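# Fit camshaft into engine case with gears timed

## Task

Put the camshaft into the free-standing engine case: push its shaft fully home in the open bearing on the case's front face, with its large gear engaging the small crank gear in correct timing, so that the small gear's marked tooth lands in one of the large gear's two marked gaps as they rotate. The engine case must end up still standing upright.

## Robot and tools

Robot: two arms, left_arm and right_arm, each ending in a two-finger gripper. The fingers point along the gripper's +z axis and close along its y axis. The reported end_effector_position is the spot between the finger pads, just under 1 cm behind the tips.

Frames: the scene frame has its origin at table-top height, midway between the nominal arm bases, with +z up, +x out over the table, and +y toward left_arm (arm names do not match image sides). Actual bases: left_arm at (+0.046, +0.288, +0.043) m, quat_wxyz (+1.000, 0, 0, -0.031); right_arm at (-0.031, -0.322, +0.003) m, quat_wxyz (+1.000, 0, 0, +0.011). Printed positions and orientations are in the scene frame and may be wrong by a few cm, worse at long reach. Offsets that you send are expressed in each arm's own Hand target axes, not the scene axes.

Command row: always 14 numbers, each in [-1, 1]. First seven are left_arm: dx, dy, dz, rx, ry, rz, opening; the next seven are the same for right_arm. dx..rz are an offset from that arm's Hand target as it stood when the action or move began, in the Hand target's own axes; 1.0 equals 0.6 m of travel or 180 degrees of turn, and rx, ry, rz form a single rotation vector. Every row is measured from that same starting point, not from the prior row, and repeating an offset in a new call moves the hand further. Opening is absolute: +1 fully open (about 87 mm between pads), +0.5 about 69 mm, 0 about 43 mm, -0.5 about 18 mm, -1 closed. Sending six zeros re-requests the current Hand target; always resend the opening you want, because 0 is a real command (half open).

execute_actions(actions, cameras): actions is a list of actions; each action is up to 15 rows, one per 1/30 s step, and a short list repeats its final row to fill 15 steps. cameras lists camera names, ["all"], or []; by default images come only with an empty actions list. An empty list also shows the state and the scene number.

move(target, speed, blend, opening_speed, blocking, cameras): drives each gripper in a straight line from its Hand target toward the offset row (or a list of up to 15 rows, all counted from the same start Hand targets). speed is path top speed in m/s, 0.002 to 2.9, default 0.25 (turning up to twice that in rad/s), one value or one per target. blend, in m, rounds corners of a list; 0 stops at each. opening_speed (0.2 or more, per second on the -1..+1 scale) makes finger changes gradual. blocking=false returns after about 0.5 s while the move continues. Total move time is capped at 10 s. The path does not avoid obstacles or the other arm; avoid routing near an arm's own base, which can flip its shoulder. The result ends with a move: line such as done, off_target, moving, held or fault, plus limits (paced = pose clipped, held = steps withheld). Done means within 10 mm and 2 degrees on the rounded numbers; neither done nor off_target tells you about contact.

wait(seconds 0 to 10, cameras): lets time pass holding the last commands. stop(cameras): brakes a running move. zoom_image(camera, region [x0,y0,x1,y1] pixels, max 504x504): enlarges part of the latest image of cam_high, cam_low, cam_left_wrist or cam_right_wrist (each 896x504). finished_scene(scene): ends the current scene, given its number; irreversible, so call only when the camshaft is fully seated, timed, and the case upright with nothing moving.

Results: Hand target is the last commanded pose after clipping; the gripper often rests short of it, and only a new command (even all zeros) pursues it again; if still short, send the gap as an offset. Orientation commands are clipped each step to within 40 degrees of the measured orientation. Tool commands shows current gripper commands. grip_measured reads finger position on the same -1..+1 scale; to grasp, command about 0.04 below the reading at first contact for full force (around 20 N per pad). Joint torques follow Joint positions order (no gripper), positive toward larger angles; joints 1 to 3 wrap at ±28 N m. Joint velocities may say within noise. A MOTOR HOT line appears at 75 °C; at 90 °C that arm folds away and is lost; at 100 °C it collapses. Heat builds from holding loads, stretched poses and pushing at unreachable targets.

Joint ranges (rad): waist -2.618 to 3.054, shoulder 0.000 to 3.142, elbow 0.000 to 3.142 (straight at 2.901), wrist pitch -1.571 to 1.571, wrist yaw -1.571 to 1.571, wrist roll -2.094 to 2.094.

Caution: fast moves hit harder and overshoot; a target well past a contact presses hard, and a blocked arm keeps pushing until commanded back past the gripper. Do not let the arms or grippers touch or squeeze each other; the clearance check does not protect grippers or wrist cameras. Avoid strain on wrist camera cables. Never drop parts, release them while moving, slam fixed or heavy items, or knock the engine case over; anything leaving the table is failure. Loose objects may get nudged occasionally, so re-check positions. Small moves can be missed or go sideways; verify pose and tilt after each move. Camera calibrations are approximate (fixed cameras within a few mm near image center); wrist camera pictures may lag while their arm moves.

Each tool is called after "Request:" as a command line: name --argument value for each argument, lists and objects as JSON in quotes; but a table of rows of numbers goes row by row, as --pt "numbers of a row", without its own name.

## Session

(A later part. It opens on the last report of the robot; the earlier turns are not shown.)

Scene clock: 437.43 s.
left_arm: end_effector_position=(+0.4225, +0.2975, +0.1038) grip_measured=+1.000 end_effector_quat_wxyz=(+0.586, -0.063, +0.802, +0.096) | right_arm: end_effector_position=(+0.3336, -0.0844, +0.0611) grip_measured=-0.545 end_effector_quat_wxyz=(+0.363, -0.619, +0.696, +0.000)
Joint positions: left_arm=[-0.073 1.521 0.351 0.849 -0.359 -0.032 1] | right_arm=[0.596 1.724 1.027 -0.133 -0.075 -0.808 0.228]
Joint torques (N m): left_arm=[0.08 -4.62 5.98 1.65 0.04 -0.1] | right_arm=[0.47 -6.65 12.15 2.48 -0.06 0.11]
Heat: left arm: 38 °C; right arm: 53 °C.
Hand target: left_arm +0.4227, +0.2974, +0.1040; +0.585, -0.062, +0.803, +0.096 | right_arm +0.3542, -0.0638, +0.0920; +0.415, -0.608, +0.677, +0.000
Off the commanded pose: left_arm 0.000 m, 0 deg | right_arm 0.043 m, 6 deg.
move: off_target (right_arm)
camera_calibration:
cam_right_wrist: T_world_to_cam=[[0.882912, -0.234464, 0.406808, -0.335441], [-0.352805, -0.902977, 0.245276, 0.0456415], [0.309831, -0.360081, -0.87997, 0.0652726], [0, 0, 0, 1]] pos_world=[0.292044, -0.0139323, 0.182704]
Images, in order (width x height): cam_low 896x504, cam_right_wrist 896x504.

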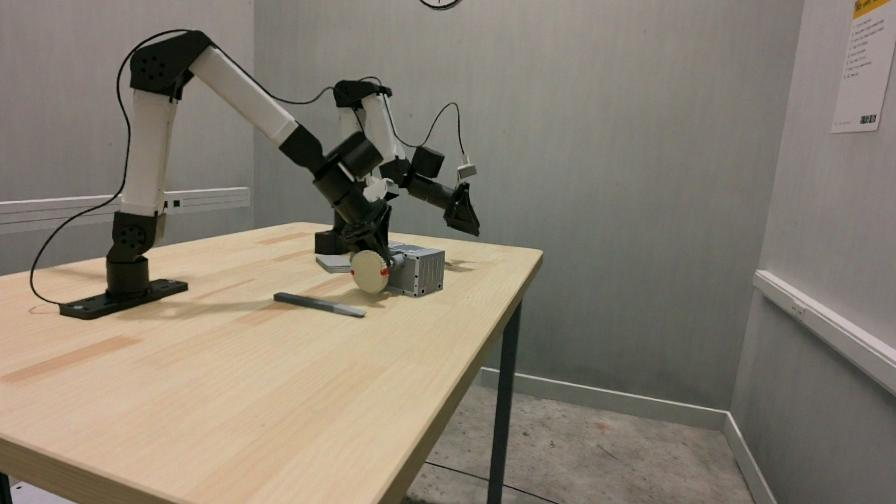

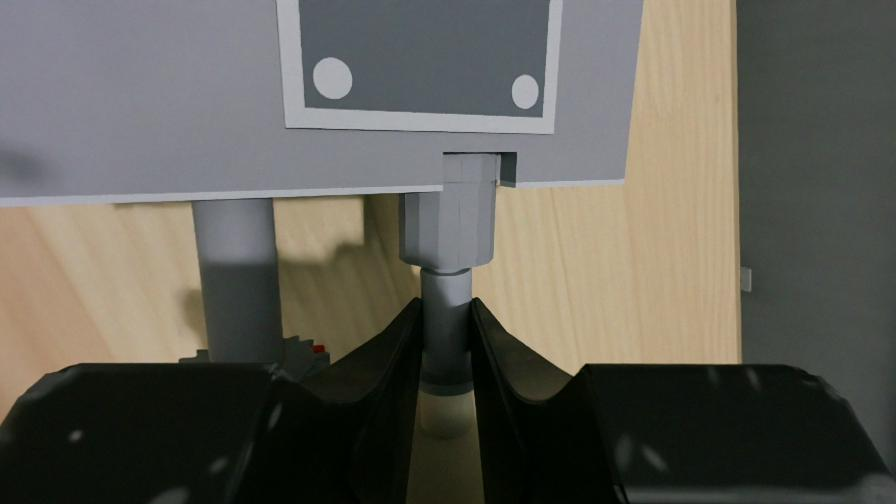

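Request:
move --target '[0,0,0,0,0,0,1,-0.0163,-0.007,0.0065,0,0,0,-0.85]' --speed 0.03 --cameras '["cam_right_wrist","cam_low"]'

Request:
zoom_image --camera "cam_low" --region '[340, 230, 440, 300]'

Request:
zoom_image --camera "cam_right_wrist" --region '[370, 180, 530, 460]'

Scene clock: 444.97 s.
left_arm: end_effector_position=(+0.4225, +0.2975, +0.1038) grip_measured=+1.000 end_effector_quat_wxyz=(+0.586, -0.063, +0.802, +0.096) | right_arm: end_effector_position=(+0.3347, -0.0802, +0.0624) grip_measured=-0.545 end_effector_quat_wxyz=(+0.353, -0.620, +0.701, +0.003)
Joint positions: left_arm=[-0.073 1.521 0.351 0.849 -0.359 -0.032 1] | right_arm=[0.603 1.744 1.071 -0.179 -0.071 -0.797 0.228]
Joint torques (N m): left_arm=[0.14 -4.92 5.93 1.62 0.11 -0.08] | right_arm=[0.9 -6.83 12.57 2.66 0 0.11]
Heat: left arm: 38 °C; right arm: 52 °C.
Hand target: left_arm +0.4227, +0.2974, +0.1040; +0.585, -0.062, +0.803, +0.096 | right_arm +0.3591, -0.0549, +0.0971; +0.415, -0.608, +0.677, +0.000
Off the commanded pose: left_arm 0.000 m, 0 deg | right_arm 0.049 m, 8 deg.
move: off_target (right_arm)
camera_calibration:
cam_right_wrist: T_world_to_cam=[[0.890308, -0.233268, 0.391072, -0.337404], [-0.350366, -0.89948, 0.261112, 0.047976], [0.290852, -0.369489, -0.882544, 0.0734097], [0, 0, 0, 1]] pos_world=[0.295851, -0.00842817, 0.184209]
Images, in order (width x height): cam_low 896x504, cam_right_wrist 896x504.

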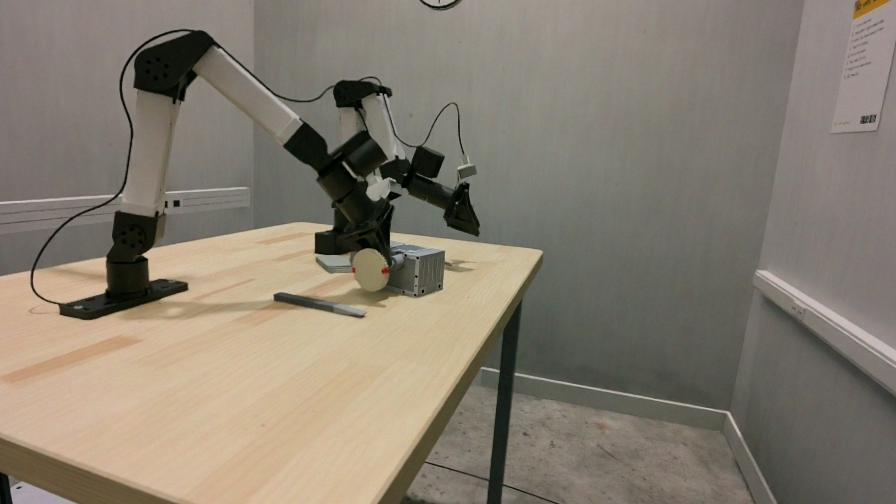

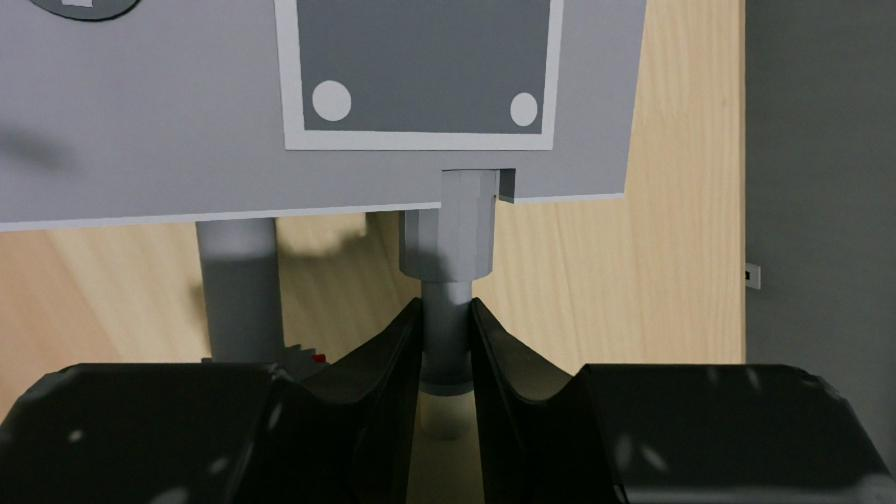

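Scaled by 5.040 from the camera's 896x504 image, which has a finer 1280x720 frame.

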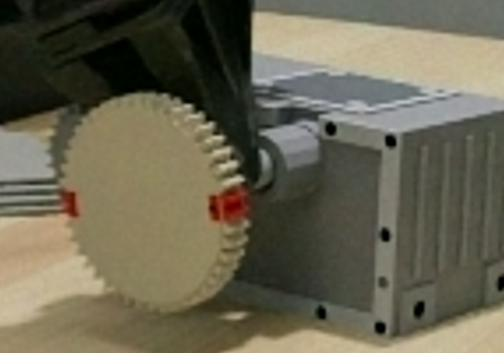

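Scaled by 1.800 from the camera's 896x504 image, which has a finer 1280x720 frame.

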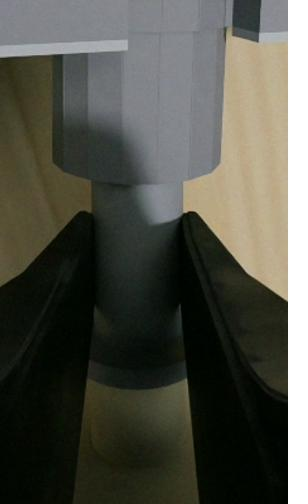

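Request:
move --target '[0,0,0,0,0,0,1,-0.0173,-0.0045,0.0107,0,0,0,-0.85]' --speed 0.03 --cameras '["cam_right_wrist","cam_low"]'

Request:
zoom_image --camera "cam_low" --region '[340, 230, 440, 300]'

Request:
zoom_image --camera "cam_right_wrist" --region '[370, 180, 530, 460]'

Scene clock: 458.33 s.
left_arm: end_effector_position=(+0.4225, +0.2975, +0.1038) grip_measured=+1.000 end_effector_quat_wxyz=(+0.586, -0.063, +0.802, +0.096) | right_arm: end_effector_position=(+0.3357, -0.0769, +0.0622) grip_measured=-0.545 end_effector_quat_wxyz=(+0.340, -0.621, +0.707, -0.003)
Joint positions: left_arm=[-0.073 1.521 0.351 0.849 -0.359 -0.032 1] | right_arm=[0.617 1.77 1.117 -0.226 -0.046 -0.787 0.228]
Joint torques (N m): left_arm=[0.28 -4.77 5.93 1.62 0.05 -0.09] | right_arm=[1.09 -6.93 12.94 2.92 -0.13 0.09]
Heat: left arm: 38 °C; right arm: 54 °C.
Hand target: left_arm +0.4227, +0.2974, +0.1040; +0.585, -0.062, +0.803, +0.096 | right_arm +0.3640, -0.0437, +0.1001; +0.415, -0.608, +0.677, +0.000
Off the commanded pose: left_arm 0.000 m, 0 deg | right_arm 0.058 m, 9 deg.
move: off_target (right_arm)
camera_calibration:
cam_right_wrist: T_world_to_cam=[[0.893882, -0.232194, 0.383486, -0.337995], [-0.355156, -0.888784, 0.289702, 0.0519681], [0.273569, -0.395157, -0.876933, 0.0776272], [0, 0, 0, 1]] pos_world=[0.299348, -0.00161713, 0.182635]
Images, in order (width x height): cam_low 896x504, cam_right_wrist 896x504.

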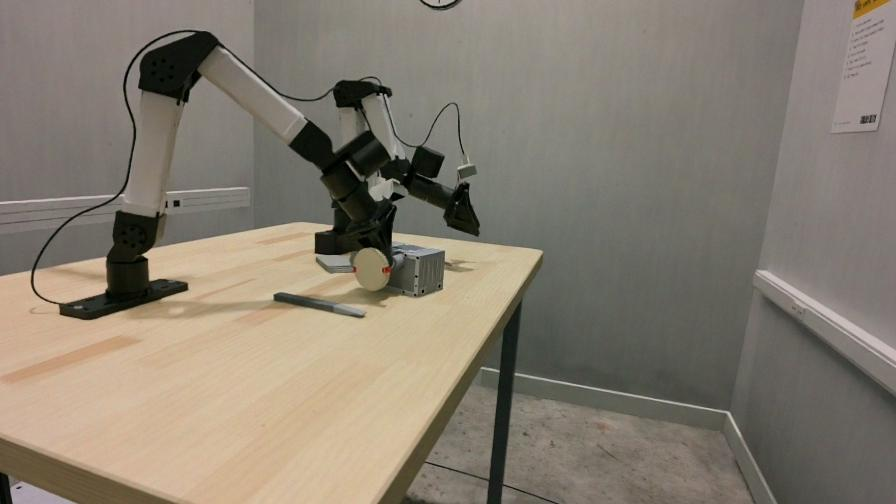

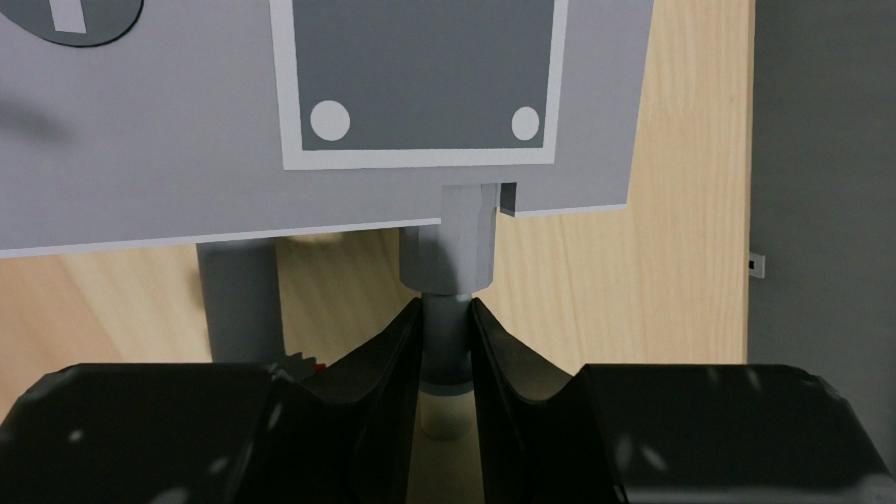

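Scaled by 5.040 from the camera's 896x504 image, which has a finer 1280x720 frame.

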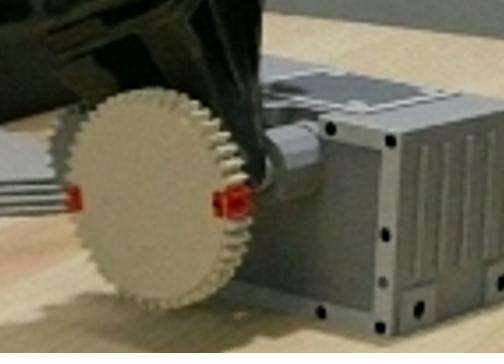

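Scaled by 1.800 from the camera's 896x504 image, which has a finer 1280x720 frame.

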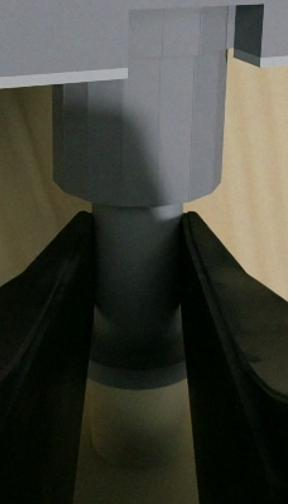

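Request:
move --target '[0,0,0,0,0,0,1,0.0617,0.0395,-0.0168,-0.0236,0.0306,0.003,-0.85]' --speed 0.1

Request:
move --target '[0,0,0,0,0,0,1,0,0,0,0,0,0,-0.2]' --opening_speed 0.5 --cameras '["cam_right_wrist","cam_low"]'

Scene clock: 471.27 s.
left_arm: end_effector_position=(+0.4225, +0.2975, +0.1038) grip_measured=+1.000 end_effector_quat_wxyz=(+0.586, -0.063, +0.802, +0.096) | right_arm: end_effector_position=(+0.3350, -0.0778, +0.0615) grip_measured=-0.545 end_effector_quat_wxyz=(+0.337, -0.621, +0.707, -0.003)
Joint positions: left_arm=[-0.073 1.521 0.351 0.849 -0.359 -0.032 1] | right_arm=[0.617 1.77 1.117 -0.231 -0.046 -0.787 0.228]
Joint torques (N m): left_arm=[0.09 -4.75 5.9 1.62 0.11 -0.08] | right_arm=[-0.55 -7.35 7.97 2.09 -0.11 -0.05]
Heat: left arm: 38 °C; right arm: 54 °C.
Hand target: left_arm +0.4227, +0.2974, +0.1040; +0.585, -0.062, +0.803, +0.096 | right_arm +0.3420, -0.0730, +0.0740; +0.359, -0.619, +0.699, -0.002
Off the commanded pose: left_arm 0.000 m, 0 deg | right_arm 0.015 m, 3 deg.
move: off_target (right_arm)

Scene clock: 472.77 s.
left_arm: end_effector_position=(+0.4225, +0.2975, +0.1038) grip_measured=+1.000 end_effector_quat_wxyz=(+0.586, -0.063, +0.802, +0.096) | right_arm: end_effector_position=(+0.3348, -0.0776, +0.0614) grip_measured=-0.200 end_effector_quat_wxyz=(+0.337, -0.622, +0.707, -0.003)
Joint positions: left_arm=[-0.073 1.521 0.351 0.849 -0.359 -0.032 1] | right_arm=[0.617 1.77 1.117 -0.231 -0.048 -0.788 0.4]
Joint torques (N m): left_arm=[0.16 -4.89 5.82 1.64 0.11 -0.11] | right_arm=[-0.55 -7.35 7.98 2.1 -0.09 -0.04]
Heat: left arm: 38 °C; right arm: 53 °C.
Hand target: left_arm +0.4227, +0.2974, +0.1040; +0.585, -0.062, +0.803, +0.096 | right_arm +0.3420, -0.0730, +0.0740; +0.359, -0.619, +0.698, -0.002
Off the commanded pose: left_arm 0.000 m, 0 deg | right_arm 0.015 m, 3 deg.
move: off_target (right_arm)
camera_calibration:
cam_right_wrist: T_world_to_cam=[[0.895871, -0.230109, 0.380086, -0.337489], [-0.352843, -0.888345, 0.293844, 0.0502964], [0.270031, -0.397357, -0.877035, 0.0779231], [0, 0, 0, 1]] pos_world=[0.299052, -0.00201532, 0.181837]
Images, in order (width x height): cam_low 896x504, cam_right_wrist 896x504.

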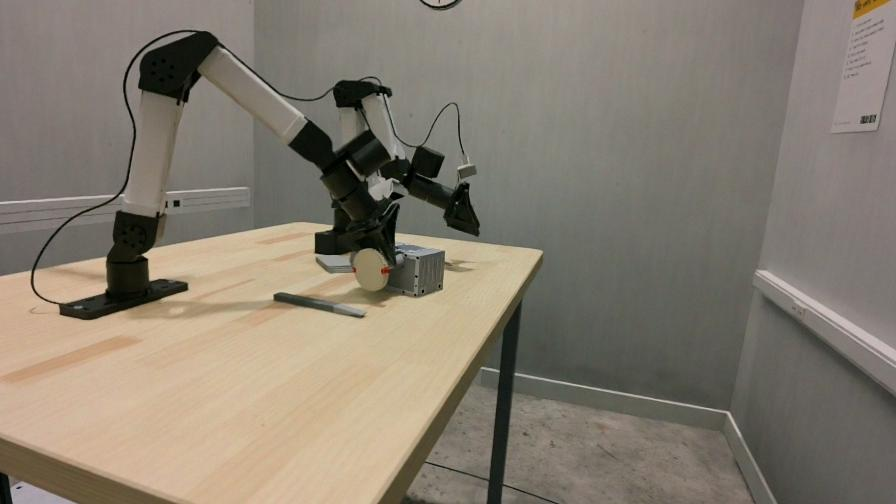

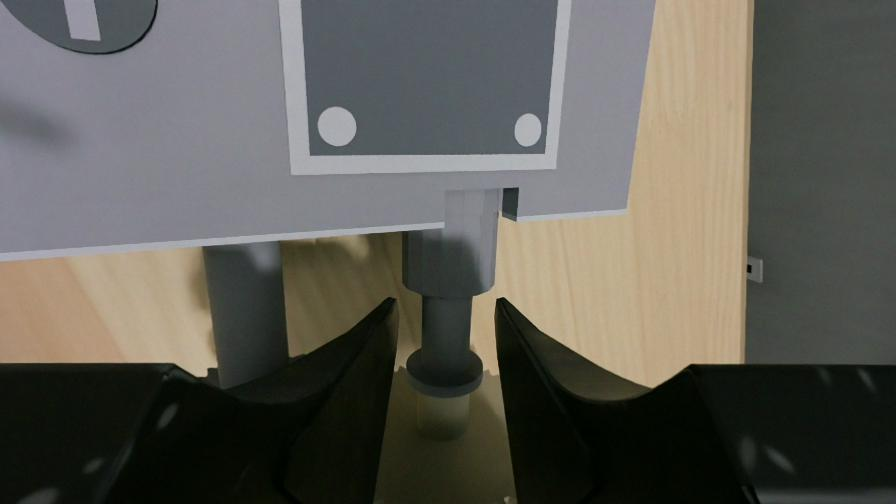

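Request:
move --target '[0,0,0,0,0,0,1,0,0,-0.167,0,0,0,-0.2]' --speed 0.12 --cameras '["cam_low","cam_right_wrist"]'

Request:
zoom_image --camera "cam_low" --region '[340, 230, 440, 300]'

Scene clock: 488.43 s.
left_arm: end_effector_position=(+0.4225, +0.2975, +0.1038) grip_measured=+1.000 end_effector_quat_wxyz=(+0.586, -0.063, +0.802, +0.096) | right_arm: end_effector_position=(+0.2918, -0.1167, +0.1418) grip_measured=-0.200 end_effector_quat_wxyz=(+0.352, -0.618, +0.703, -0.006)
Joint positions: left_arm=[-0.073 1.521 0.351 0.849 -0.359 -0.032 1] | right_arm=[0.599 1.45 1.097 -0.5 -0.055 -0.802 0.4]
Joint torques (N m): left_arm=[0.08 -4.79 5.91 1.64 0.03 -0.08] | right_arm=[-0.75 -5.5 7.94 1.82 -0.15 -0.04]
Heat: left arm: 38 °C; right arm: 51 °C.
Hand target: left_arm +0.4227, +0.2974, +0.1040; +0.585, -0.062, +0.803, +0.096 | right_arm +0.2914, -0.1172, +0.1484; +0.359, -0.619, +0.699, -0.002
Off the commanded pose: left_arm 0.000 m, 0 deg | right_arm 0.007 m, 1 deg.
move: done
camera_calibration:
cam_right_wrist: T_world_to_cam=[[0.884719, -0.237621, 0.40101, -0.338994], [-0.361991, -0.892245, 0.269928, -0.0176202], [0.293658, -0.383972, -0.875403, 0.138941], [0, 0, 0, 1]] pos_world=[0.252735, -0.0429241, 0.262326]
Images, in order (width x height): cam_low 896x504, cam_right_wrist 896x504.

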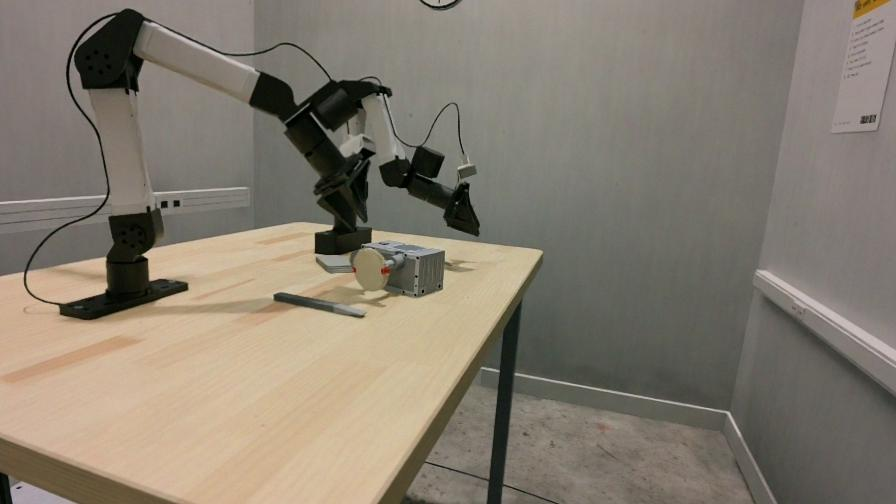

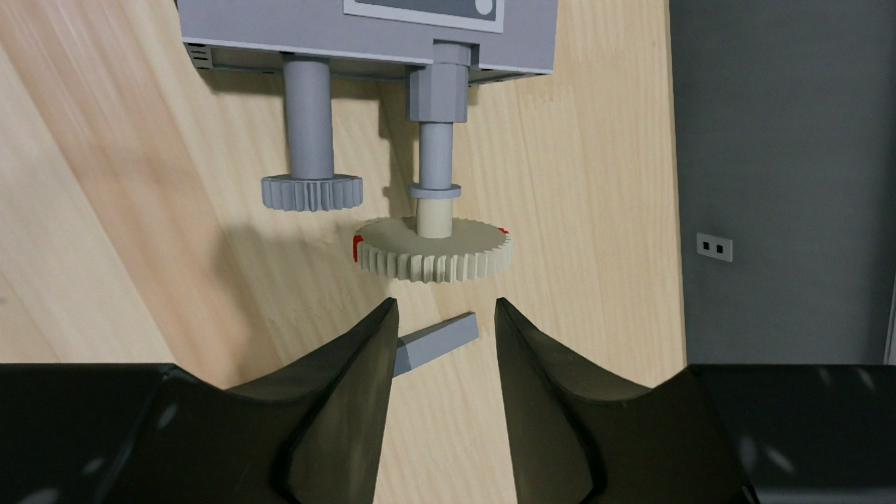

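Scaled by 5.040 from the camera's 896x504 image, which has a finer 1280x720 frame.

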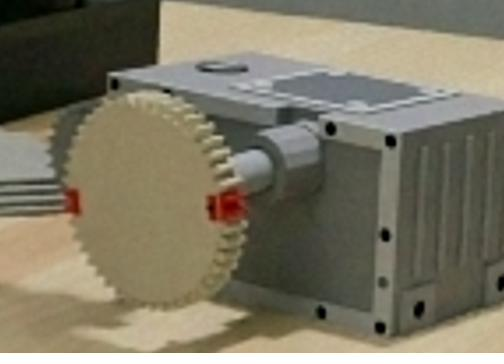

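Request:
move --pt "0 0 0 0 0 0 1 0.125 0.02 -0.06 0 0 0 -0.2" --pt "0 0 0 0 0 0 1 0.1248 -0.0183 -0.009 -0.0884 -0.2245 0.122 -1" --speed 0.2 --blend '[0.02,0]' --cameras '["cam_right_wrist"]'

Request:
zoom_image --camera "cam_right_wrist" --region '[270, 0, 530, 250]'

Scene clock: 507.57 s.
left_arm: end_effector_position=(+0.4225, +0.2975, +0.1038) grip_measured=+1.000 end_effector_quat_wxyz=(+0.586, -0.063, +0.802, +0.096) | right_arm: end_effector_position=(+0.2972, -0.1870, +0.1154) grip_measured=-0.978 end_effector_quat_wxyz=(+0.473, -0.482, +0.638, +0.371)
Joint positions: left_arm=[-0.073 1.521 0.351 0.849 -0.359 -0.032 1] | right_arm=[-0.079 1.581 0.868 -0.256 -1.226 -0.924 0.011]
Joint torques (N m): left_arm=[0.21 -4.7 5.98 1.64 0.06 -0.1] | right_arm=[-0.64 -4.64 6.53 1.69 -0.57 0.11]
Heat: left arm: 38 °C; right arm: 50 °C.
Hand target: left_arm +0.4227, +0.2974, +0.1040; +0.585, -0.062, +0.803, +0.096 | right_arm +0.3000, -0.1872, +0.1200; +0.483, -0.483, +0.629, +0.370
Off the commanded pose: left_arm 0.000 m, 0 deg | right_arm 0.005 m, 2 deg.
move: done
camera_calibration:
cam_right_wrist: T_world_to_cam=[[0.972472, -0.227472, -0.0505351, -0.321938], [-0.228163, -0.885505, -0.40475, -0.0318583], [0.0473204, 0.405139, -0.91303, 0.312326], [0, 0, 0, 1]] pos_world=[0.291027, -0.227978, 0.256]
Images, in order (width x height): cam_right_wrist 896x504.

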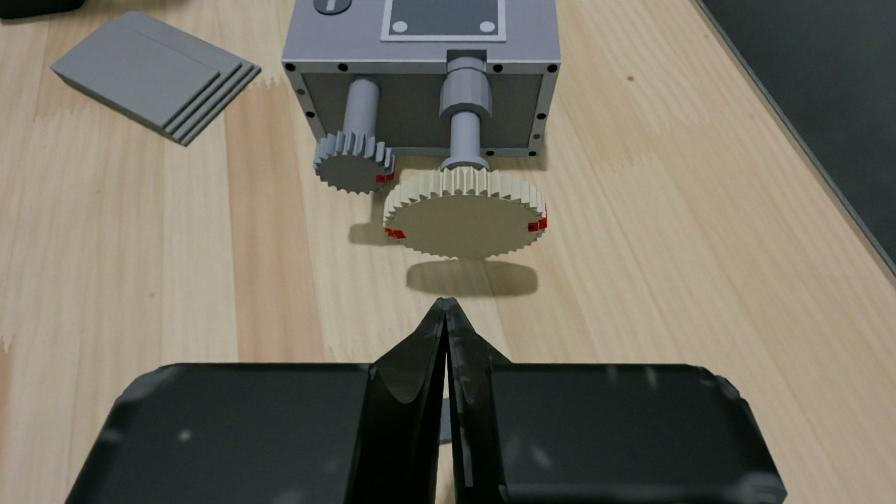

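Scaled by 1.938 from the camera's 896x504 image, which has a finer 1280x720 frame.

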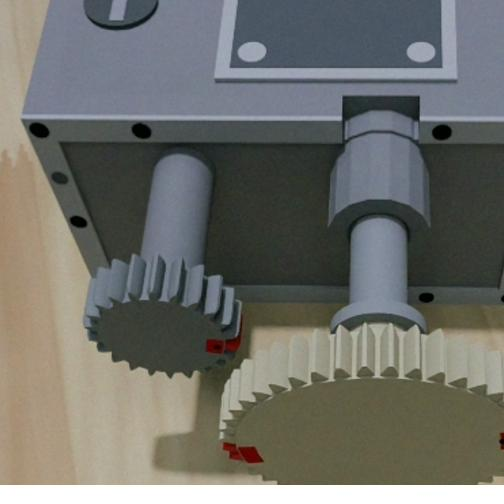

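Request:
zoom_image --camera "cam_right_wrist" --region '[305, 110, 405, 210]'

Request:
zoom_image --camera "cam_right_wrist" --region '[375, 150, 555, 270]'

Scaled by 5.040 from the camera's 896x504 image, which has a finer 1280x720 frame.

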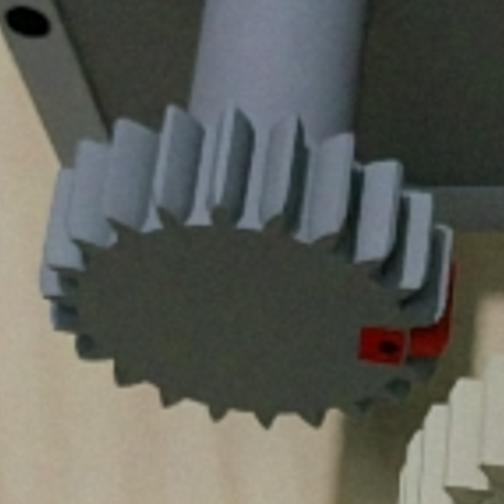

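Scaled by 2.800 from the camera's 896x504 image, which has a finer 1280x720 frame.

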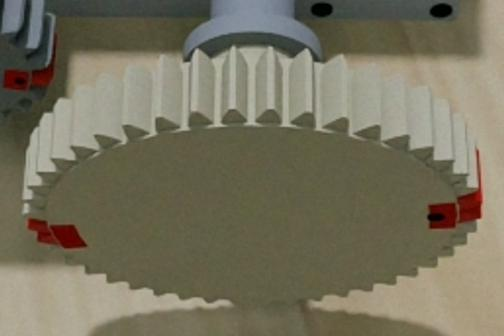

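Request:
move --target '[0,0,0,0,0,0,1,0.0893,-0.0113,0.0272,0,0,0,-1]' --speed 0.12 --cameras '["cam_right_wrist","cam_low"]'

Scene clock: 556.33 s.
left_arm: end_effector_position=(+0.4225, +0.2975, +0.1038) grip_measured=+1.000 end_effector_quat_wxyz=(+0.586, -0.063, +0.802, +0.096) | right_arm: end_effector_position=(+0.3053, -0.1872, +0.0610) grip_measured=-0.978 end_effector_quat_wxyz=(+0.474, -0.483, +0.636, +0.371)
Joint positions: left_arm=[-0.073 1.521 0.351 0.849 -0.359 -0.032 1] | right_arm=[-0.079 1.742 0.782 -0.002 -1.229 -0.92 0.011]
Joint torques (N m): left_arm=[0.24 -4.86 5.98 1.61 0.11 -0.09] | right_arm=[-0.49 -5.15 5.42 1.7 -0.53 0.11]
Heat: left arm: 38 °C; right arm: 47 °C.
Hand target: left_arm +0.4227, +0.2974, +0.1040; +0.585, -0.062, +0.803, +0.096 | right_arm +0.3071, -0.1871, +0.0640; +0.483, -0.483, +0.629, +0.370
Off the commanded pose: left_arm 0.000 m, 0 deg | right_arm 0.004 m, 1 deg.
move: done
camera_calibration:
cam_right_wrist: T_world_to_cam=[[0.972795, -0.22684, -0.047052, -0.33288], [-0.226001, -0.884573, -0.407988, -0.0525338], [0.0509268, 0.407522, -0.911774, 0.261572], [0, 0, 0, 1]] pos_world=[0.29863, -0.228577, 0.201399]
Images, in order (width x height): cam_low 896x504, cam_right_wrist 896x504.

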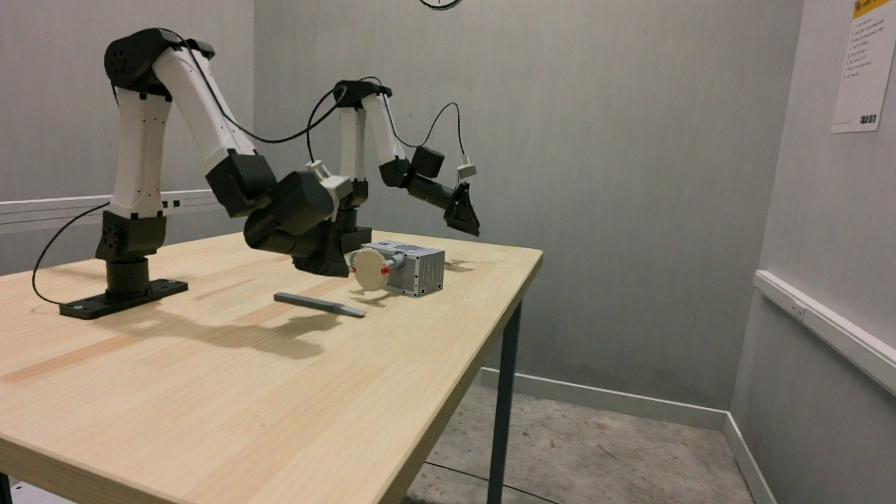

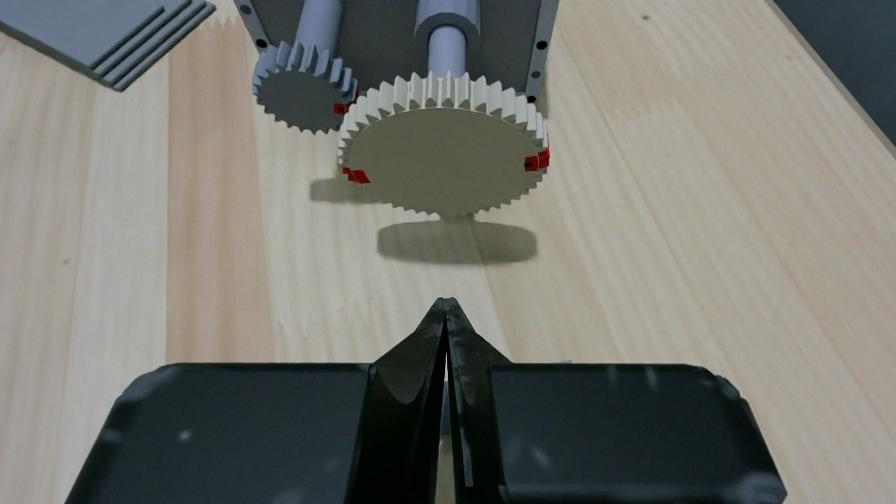

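Request:
move --target '[0,0,0,0,0,0,1,-0.036,-0.0093,0.0887,0,0,0,-1]' --speed 0.05 --cameras '["cam_right_wrist","cam_low"]'

Request:
zoom_image --camera "cam_low" --region '[330, 230, 440, 307]'

Scene clock: 567.57 s.
left_arm: end_effector_position=(+0.4225, +0.2975, +0.1038) grip_measured=+1.000 end_effector_quat_wxyz=(+0.586, -0.063, +0.802, +0.096) | right_arm: end_effector_position=(+0.3212, -0.1356, +0.0677) grip_measured=-0.978 end_effector_quat_wxyz=(+0.472, -0.479, +0.636, +0.379)
Joint positions: left_arm=[-0.073 1.521 0.351 0.849 -0.359 -0.032 1] | right_arm=[0.084 1.781 0.782 0.326 -1.128 -0.595 0.011]
Joint torques (N m): left_arm=[0.17 -4.85 5.93 1.63 0.03 -0.09] | right_arm=[0.28 -5.09 6.5 2.16 -0.15 0.09]
Motor temperatures (°C): left_arm=[22 32 33 38 22 22 22] | right_arm=[23 33 46 40 23 24 24]
Heat: left arm: 38 °C; right arm: 46 °C.
Hand target: left_arm +0.4227, +0.2974, +0.1040; +0.585, -0.062, +0.803, +0.096 | right_arm +0.3272, -0.1335, +0.0711; +0.483, -0.483, +0.629, +0.370
Off the commanded pose: left_arm 0.000 m, 0 deg | right_arm 0.007 m, 2 deg.
move: done
camera_calibration:
cam_right_wrist: T_world_to_cam=[[0.973139, -0.22163, -0.0622889, -0.334711], [-0.227176, -0.88064, -0.415769, 0.000823837], [0.0372926, 0.418751, -0.907335, 0.251491], [0, 0, 0, 1]] pos_world=[0.316528, -0.178768, 0.20768]
Images, in order (width x height): cam_low 896x504, cam_right_wrist 896x504.

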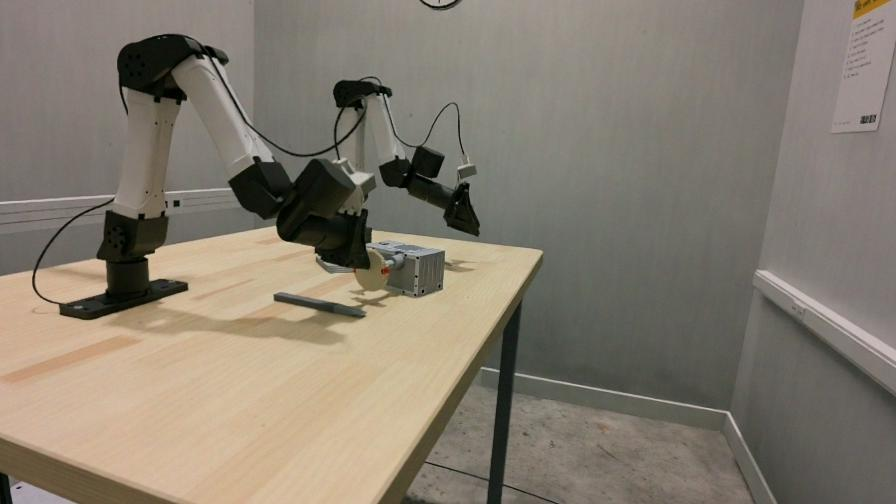

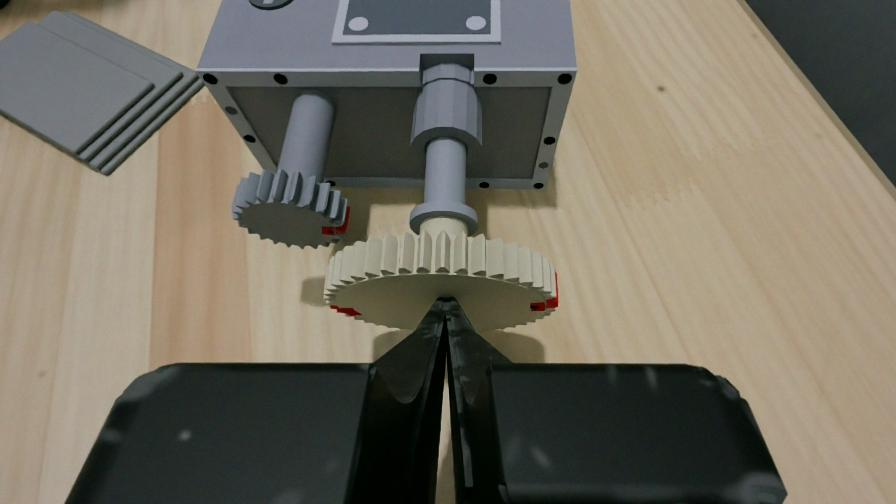

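Scaled by 4.582 from the camera's 896x504 image, which has a finer 1280x720 frame.

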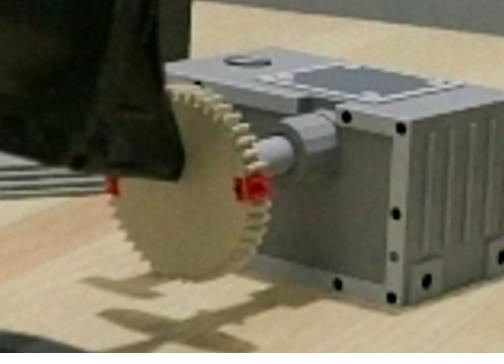

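Request:
move --target '[0,0,0,0,0,0,1,-0.0085,-0.0058,0.025,0,0,0,-1]' --speed 0.04 --cameras '["cam_right_wrist"]'

Scene clock: 575.13 s.
left_arm: end_effector_position=(+0.4225, +0.2975, +0.1038) grip_measured=+1.000 end_effector_quat_wxyz=(+0.586, -0.063, +0.802, +0.096) | right_arm: end_effector_position=(+0.3236, -0.1352, +0.0625) grip_measured=-0.978 end_effector_quat_wxyz=(+0.464, -0.461, +0.654, +0.381)
Joint positions: left_arm=[-0.073 1.521 0.351 0.849 -0.359 -0.032 1] | right_arm=[0.089 1.797 0.782 0.349 -1.101 -0.538 0.011]
Joint torques (N m): left_arm=[0.14 -4.56 5.85 1.66 0.05 -0.08] | right_arm=[3.07 -4.56 8.75 2.46 -0.1 0.05]
Heat: left arm: 38 °C; right arm: 46 °C.
Hand target: left_arm +0.4227, +0.2974, +0.1040; +0.585, -0.062, +0.803, +0.096 | right_arm +0.3346, -0.1191, +0.0721; +0.483, -0.483, +0.629, +0.370
Off the commanded pose: left_arm 0.000 m, 0 deg | right_arm 0.022 m, 5 deg.
move: off_target (right_arm)
camera_calibration:
cam_right_wrist: T_world_to_cam=[[0.961967, -0.252511, -0.104204, -0.335185], [-0.272956, -0.873539, -0.403019, 0.0145512], [0.0107405, 0.416134, -0.90924, 0.254859], [0, 0, 0, 1]] pos_world=[0.323671, -0.177982, 0.202665]
Images, in order (width x height): cam_right_wrist 896x504.

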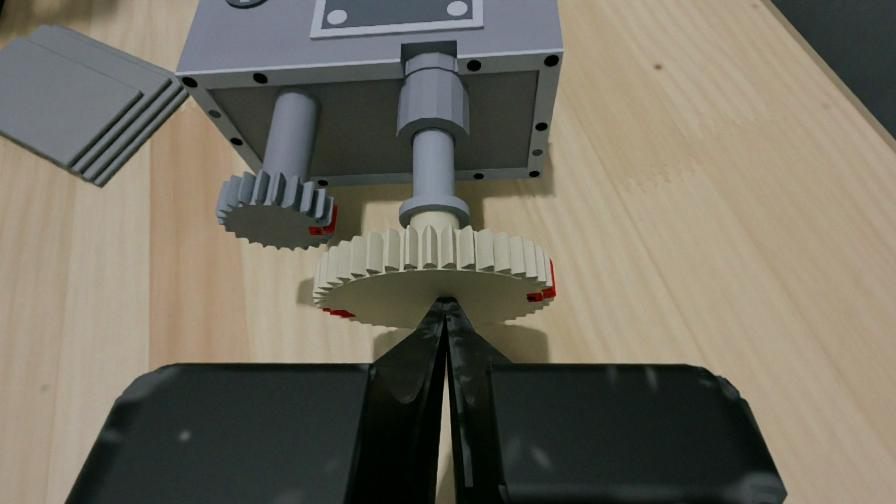

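Request:
move --target '[0,0,0,0,0,0,1,-0.0117,0.0094,0.0178,0,0,0,-1]' --speed 0.04 --cameras '["cam_right_wrist","cam_low"]'

Request:
zoom_image --camera "cam_low" --region '[330, 230, 440, 307]'

Scene clock: 583.90 s.
left_arm: end_effector_position=(+0.4225, +0.2975, +0.1038) grip_measured=+1.000 end_effector_quat_wxyz=(+0.586, -0.063, +0.802, +0.096) | right_arm: end_effector_position=(+0.3281, -0.1226, +0.0627) grip_measured=-0.978 end_effector_quat_wxyz=(+0.468, -0.465, +0.657, +0.365)
Joint positions: left_arm=[-0.073 1.521 0.351 0.849 -0.359 -0.032 1] | right_arm=[0.137 1.797 0.782 0.398 -1.034 -0.502 0.011]
Joint torques (N m): left_arm=[0.25 -4.75 5.89 1.62 0.11 -0.1] | right_arm=[2.54 -5.29 8.39 2.33 -0.42 0.13]
Heat: left arm: 38 °C; right arm: 46 °C.
Hand target: left_arm +0.4227, +0.2974, +0.1040; +0.585, -0.062, +0.803, +0.096 | right_arm +0.3323, -0.1059, +0.0761; +0.483, -0.483, +0.629, +0.370
Off the commanded pose: left_arm 0.000 m, 0 deg | right_arm 0.022 m, 4 deg.
move: off_target (right_arm)
camera_calibration:
cam_right_wrist: T_world_to_cam=[[0.959635, -0.270161, -0.0781841, -0.339323], [-0.278908, -0.878367, -0.388178, 0.0272501], [0.0361965, 0.394316, -0.918262, 0.23931], [0, 0, 0, 1]] pos_world=[0.324564, -0.1621, 0.203798]
Images, in order (width x height): cam_low 896x504, cam_right_wrist 896x504.

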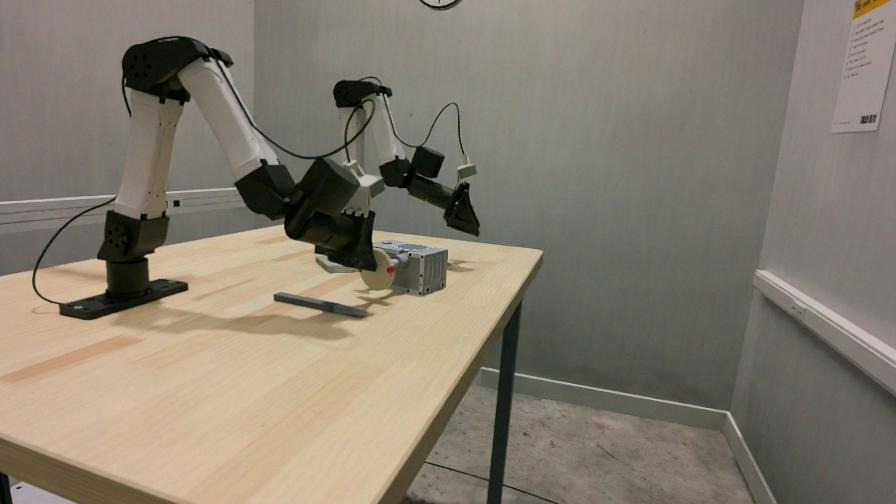

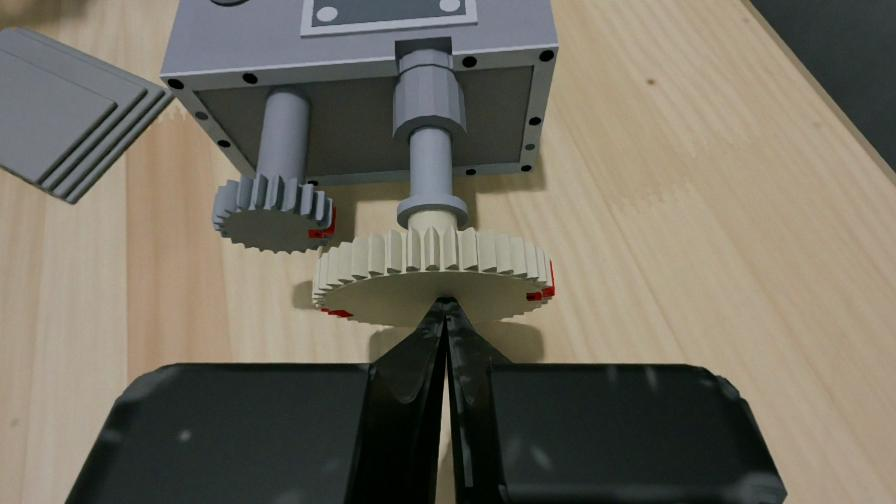

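Scaled by 4.582 from the camera's 896x504 image, which has a finer 1280x720 frame.

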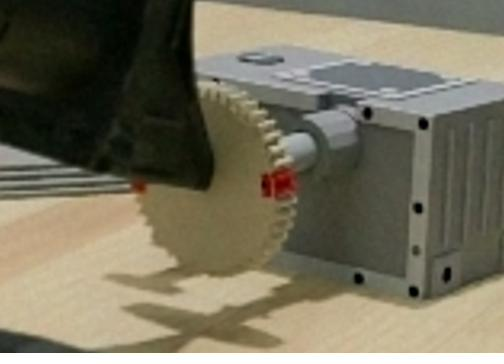

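Request:
move --target '[0,0,0,0,0,0,1,0.0108,0.0135,-0.0402,0,0,0,-1]' --speed 0.08 --cameras '["cam_right_wrist"]'

Scene clock: 591.63 s.
left_arm: end_effector_position=(+0.4225, +0.2975, +0.1038) grip_measured=+1.000 end_effector_quat_wxyz=(+0.586, -0.063, +0.802, +0.096) | right_arm: end_effector_position=(+0.3198, -0.1270, +0.0672) grip_measured=-0.978 end_effector_quat_wxyz=(+0.476, -0.478, +0.639, +0.371)
Joint positions: left_arm=[-0.073 1.521 0.351 0.849 -0.359 -0.032 1] | right_arm=[0.117 1.772 0.755 0.394 -1.085 -0.546 0.011]
Joint torques (N m): left_arm=[0.2 -4.66 5.97 1.61 0.11 -0.11] | right_arm=[-0.62 -7.47 5.64 1.7 -0.37 -0.11]
Heat: left arm: 38 °C; right arm: 46 °C.
Hand target: left_arm +0.4227, +0.2974, +0.1040; +0.585, -0.062, +0.803, +0.096 | right_arm +0.3180, -0.1280, +0.0761; +0.483, -0.483, +0.629, +0.370
Off the commanded pose: left_arm 0.000 m, 0 deg | right_arm 0.009 m, 2 deg.
move: done
camera_calibration:
cam_right_wrist: T_world_to_cam=[[0.970221, -0.236332, -0.0530845, -0.333009], [-0.236932, -0.880418, -0.410764, 0.0106756], [0.0503402, 0.411109, -0.910195, 0.242458], [0, 0, 0, 1]] pos_world=[0.313417, -0.168979, 0.207392]
Images, in order (width x height): cam_right_wrist 896x504.

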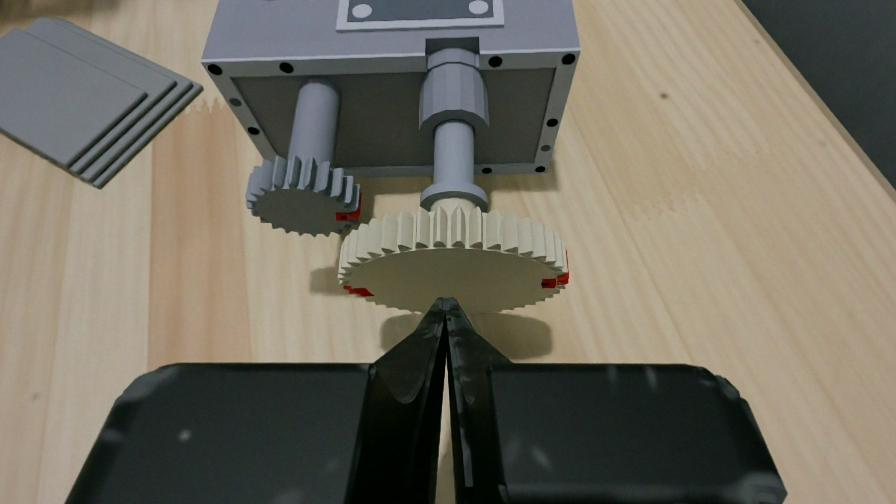

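Request:
move --target '[0,0,0,0,0,0,1,-0.0038,-0.0028,0.0403,0,0,0,-1]' --speed 0.05 --cameras '["cam_right_wrist","cam_low"]'

Request:
zoom_image --camera "cam_low" --region '[330, 230, 440, 307]'

Scene clock: 601.57 s.
left_arm: end_effector_position=(+0.4225, +0.2975, +0.1038) grip_measured=+1.000 end_effector_quat_wxyz=(+0.586, -0.063, +0.802, +0.096) | right_arm: end_effector_position=(+0.3173, -0.1175, +0.0644) grip_measured=-0.978 end_effector_quat_wxyz=(+0.465, -0.468, +0.648, +0.380)
Joint positions: left_arm=[-0.073 1.521 0.351 0.849 -0.359 -0.032 1] | right_arm=[0.146 1.784 0.755 0.421 -1.064 -0.487 0.011]
Joint torques (N m): left_arm=[0.23 -4.81 5.74 1.62 0.06 -0.08] | right_arm=[2.32 -4.62 7.83 2.46 -0.04 0.03]
Heat: left arm: 38 °C; right arm: 46 °C.
Hand target: left_arm +0.4227, +0.2974, +0.1040; +0.585, -0.062, +0.803, +0.096 | right_arm +0.3258, -0.1053, +0.0720; +0.483, -0.483, +0.629, +0.370
Off the commanded pose: left_arm 0.000 m, 0 deg | right_arm 0.017 m, 4 deg.
move: off_target (right_arm)
camera_calibration:
cam_right_wrist: T_world_to_cam=[[0.966323, -0.240564, -0.0913698, -0.325279], [-0.256742, -0.877273, -0.405556, 0.0236396], [0.0174058, 0.415356, -0.909492, 0.247176], [0, 0, 0, 1]] pos_world=[0.316092, -0.160178, 0.204671]
Images, in order (width x height): cam_low 896x504, cam_right_wrist 896x504.

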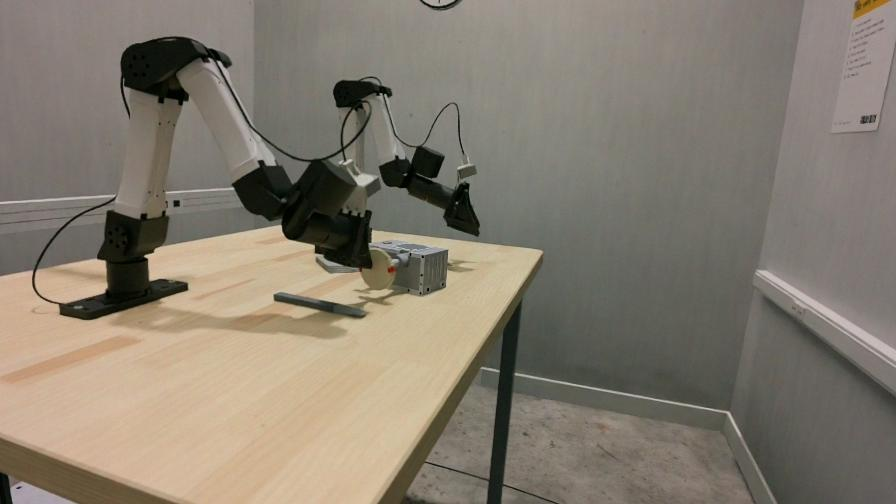

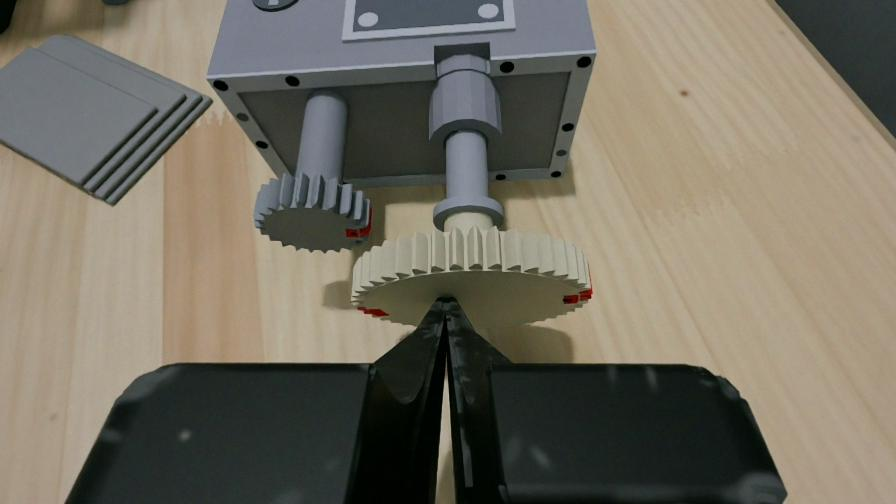

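Scaled by 4.582 from the camera's 896x504 image, which has a finer 1280x720 frame.

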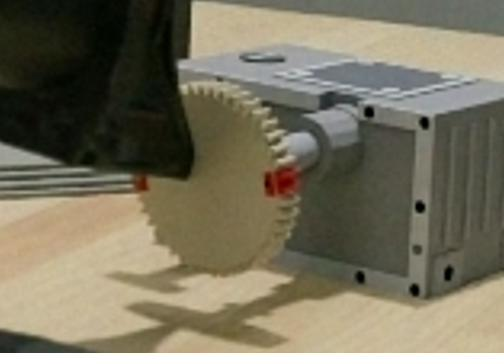

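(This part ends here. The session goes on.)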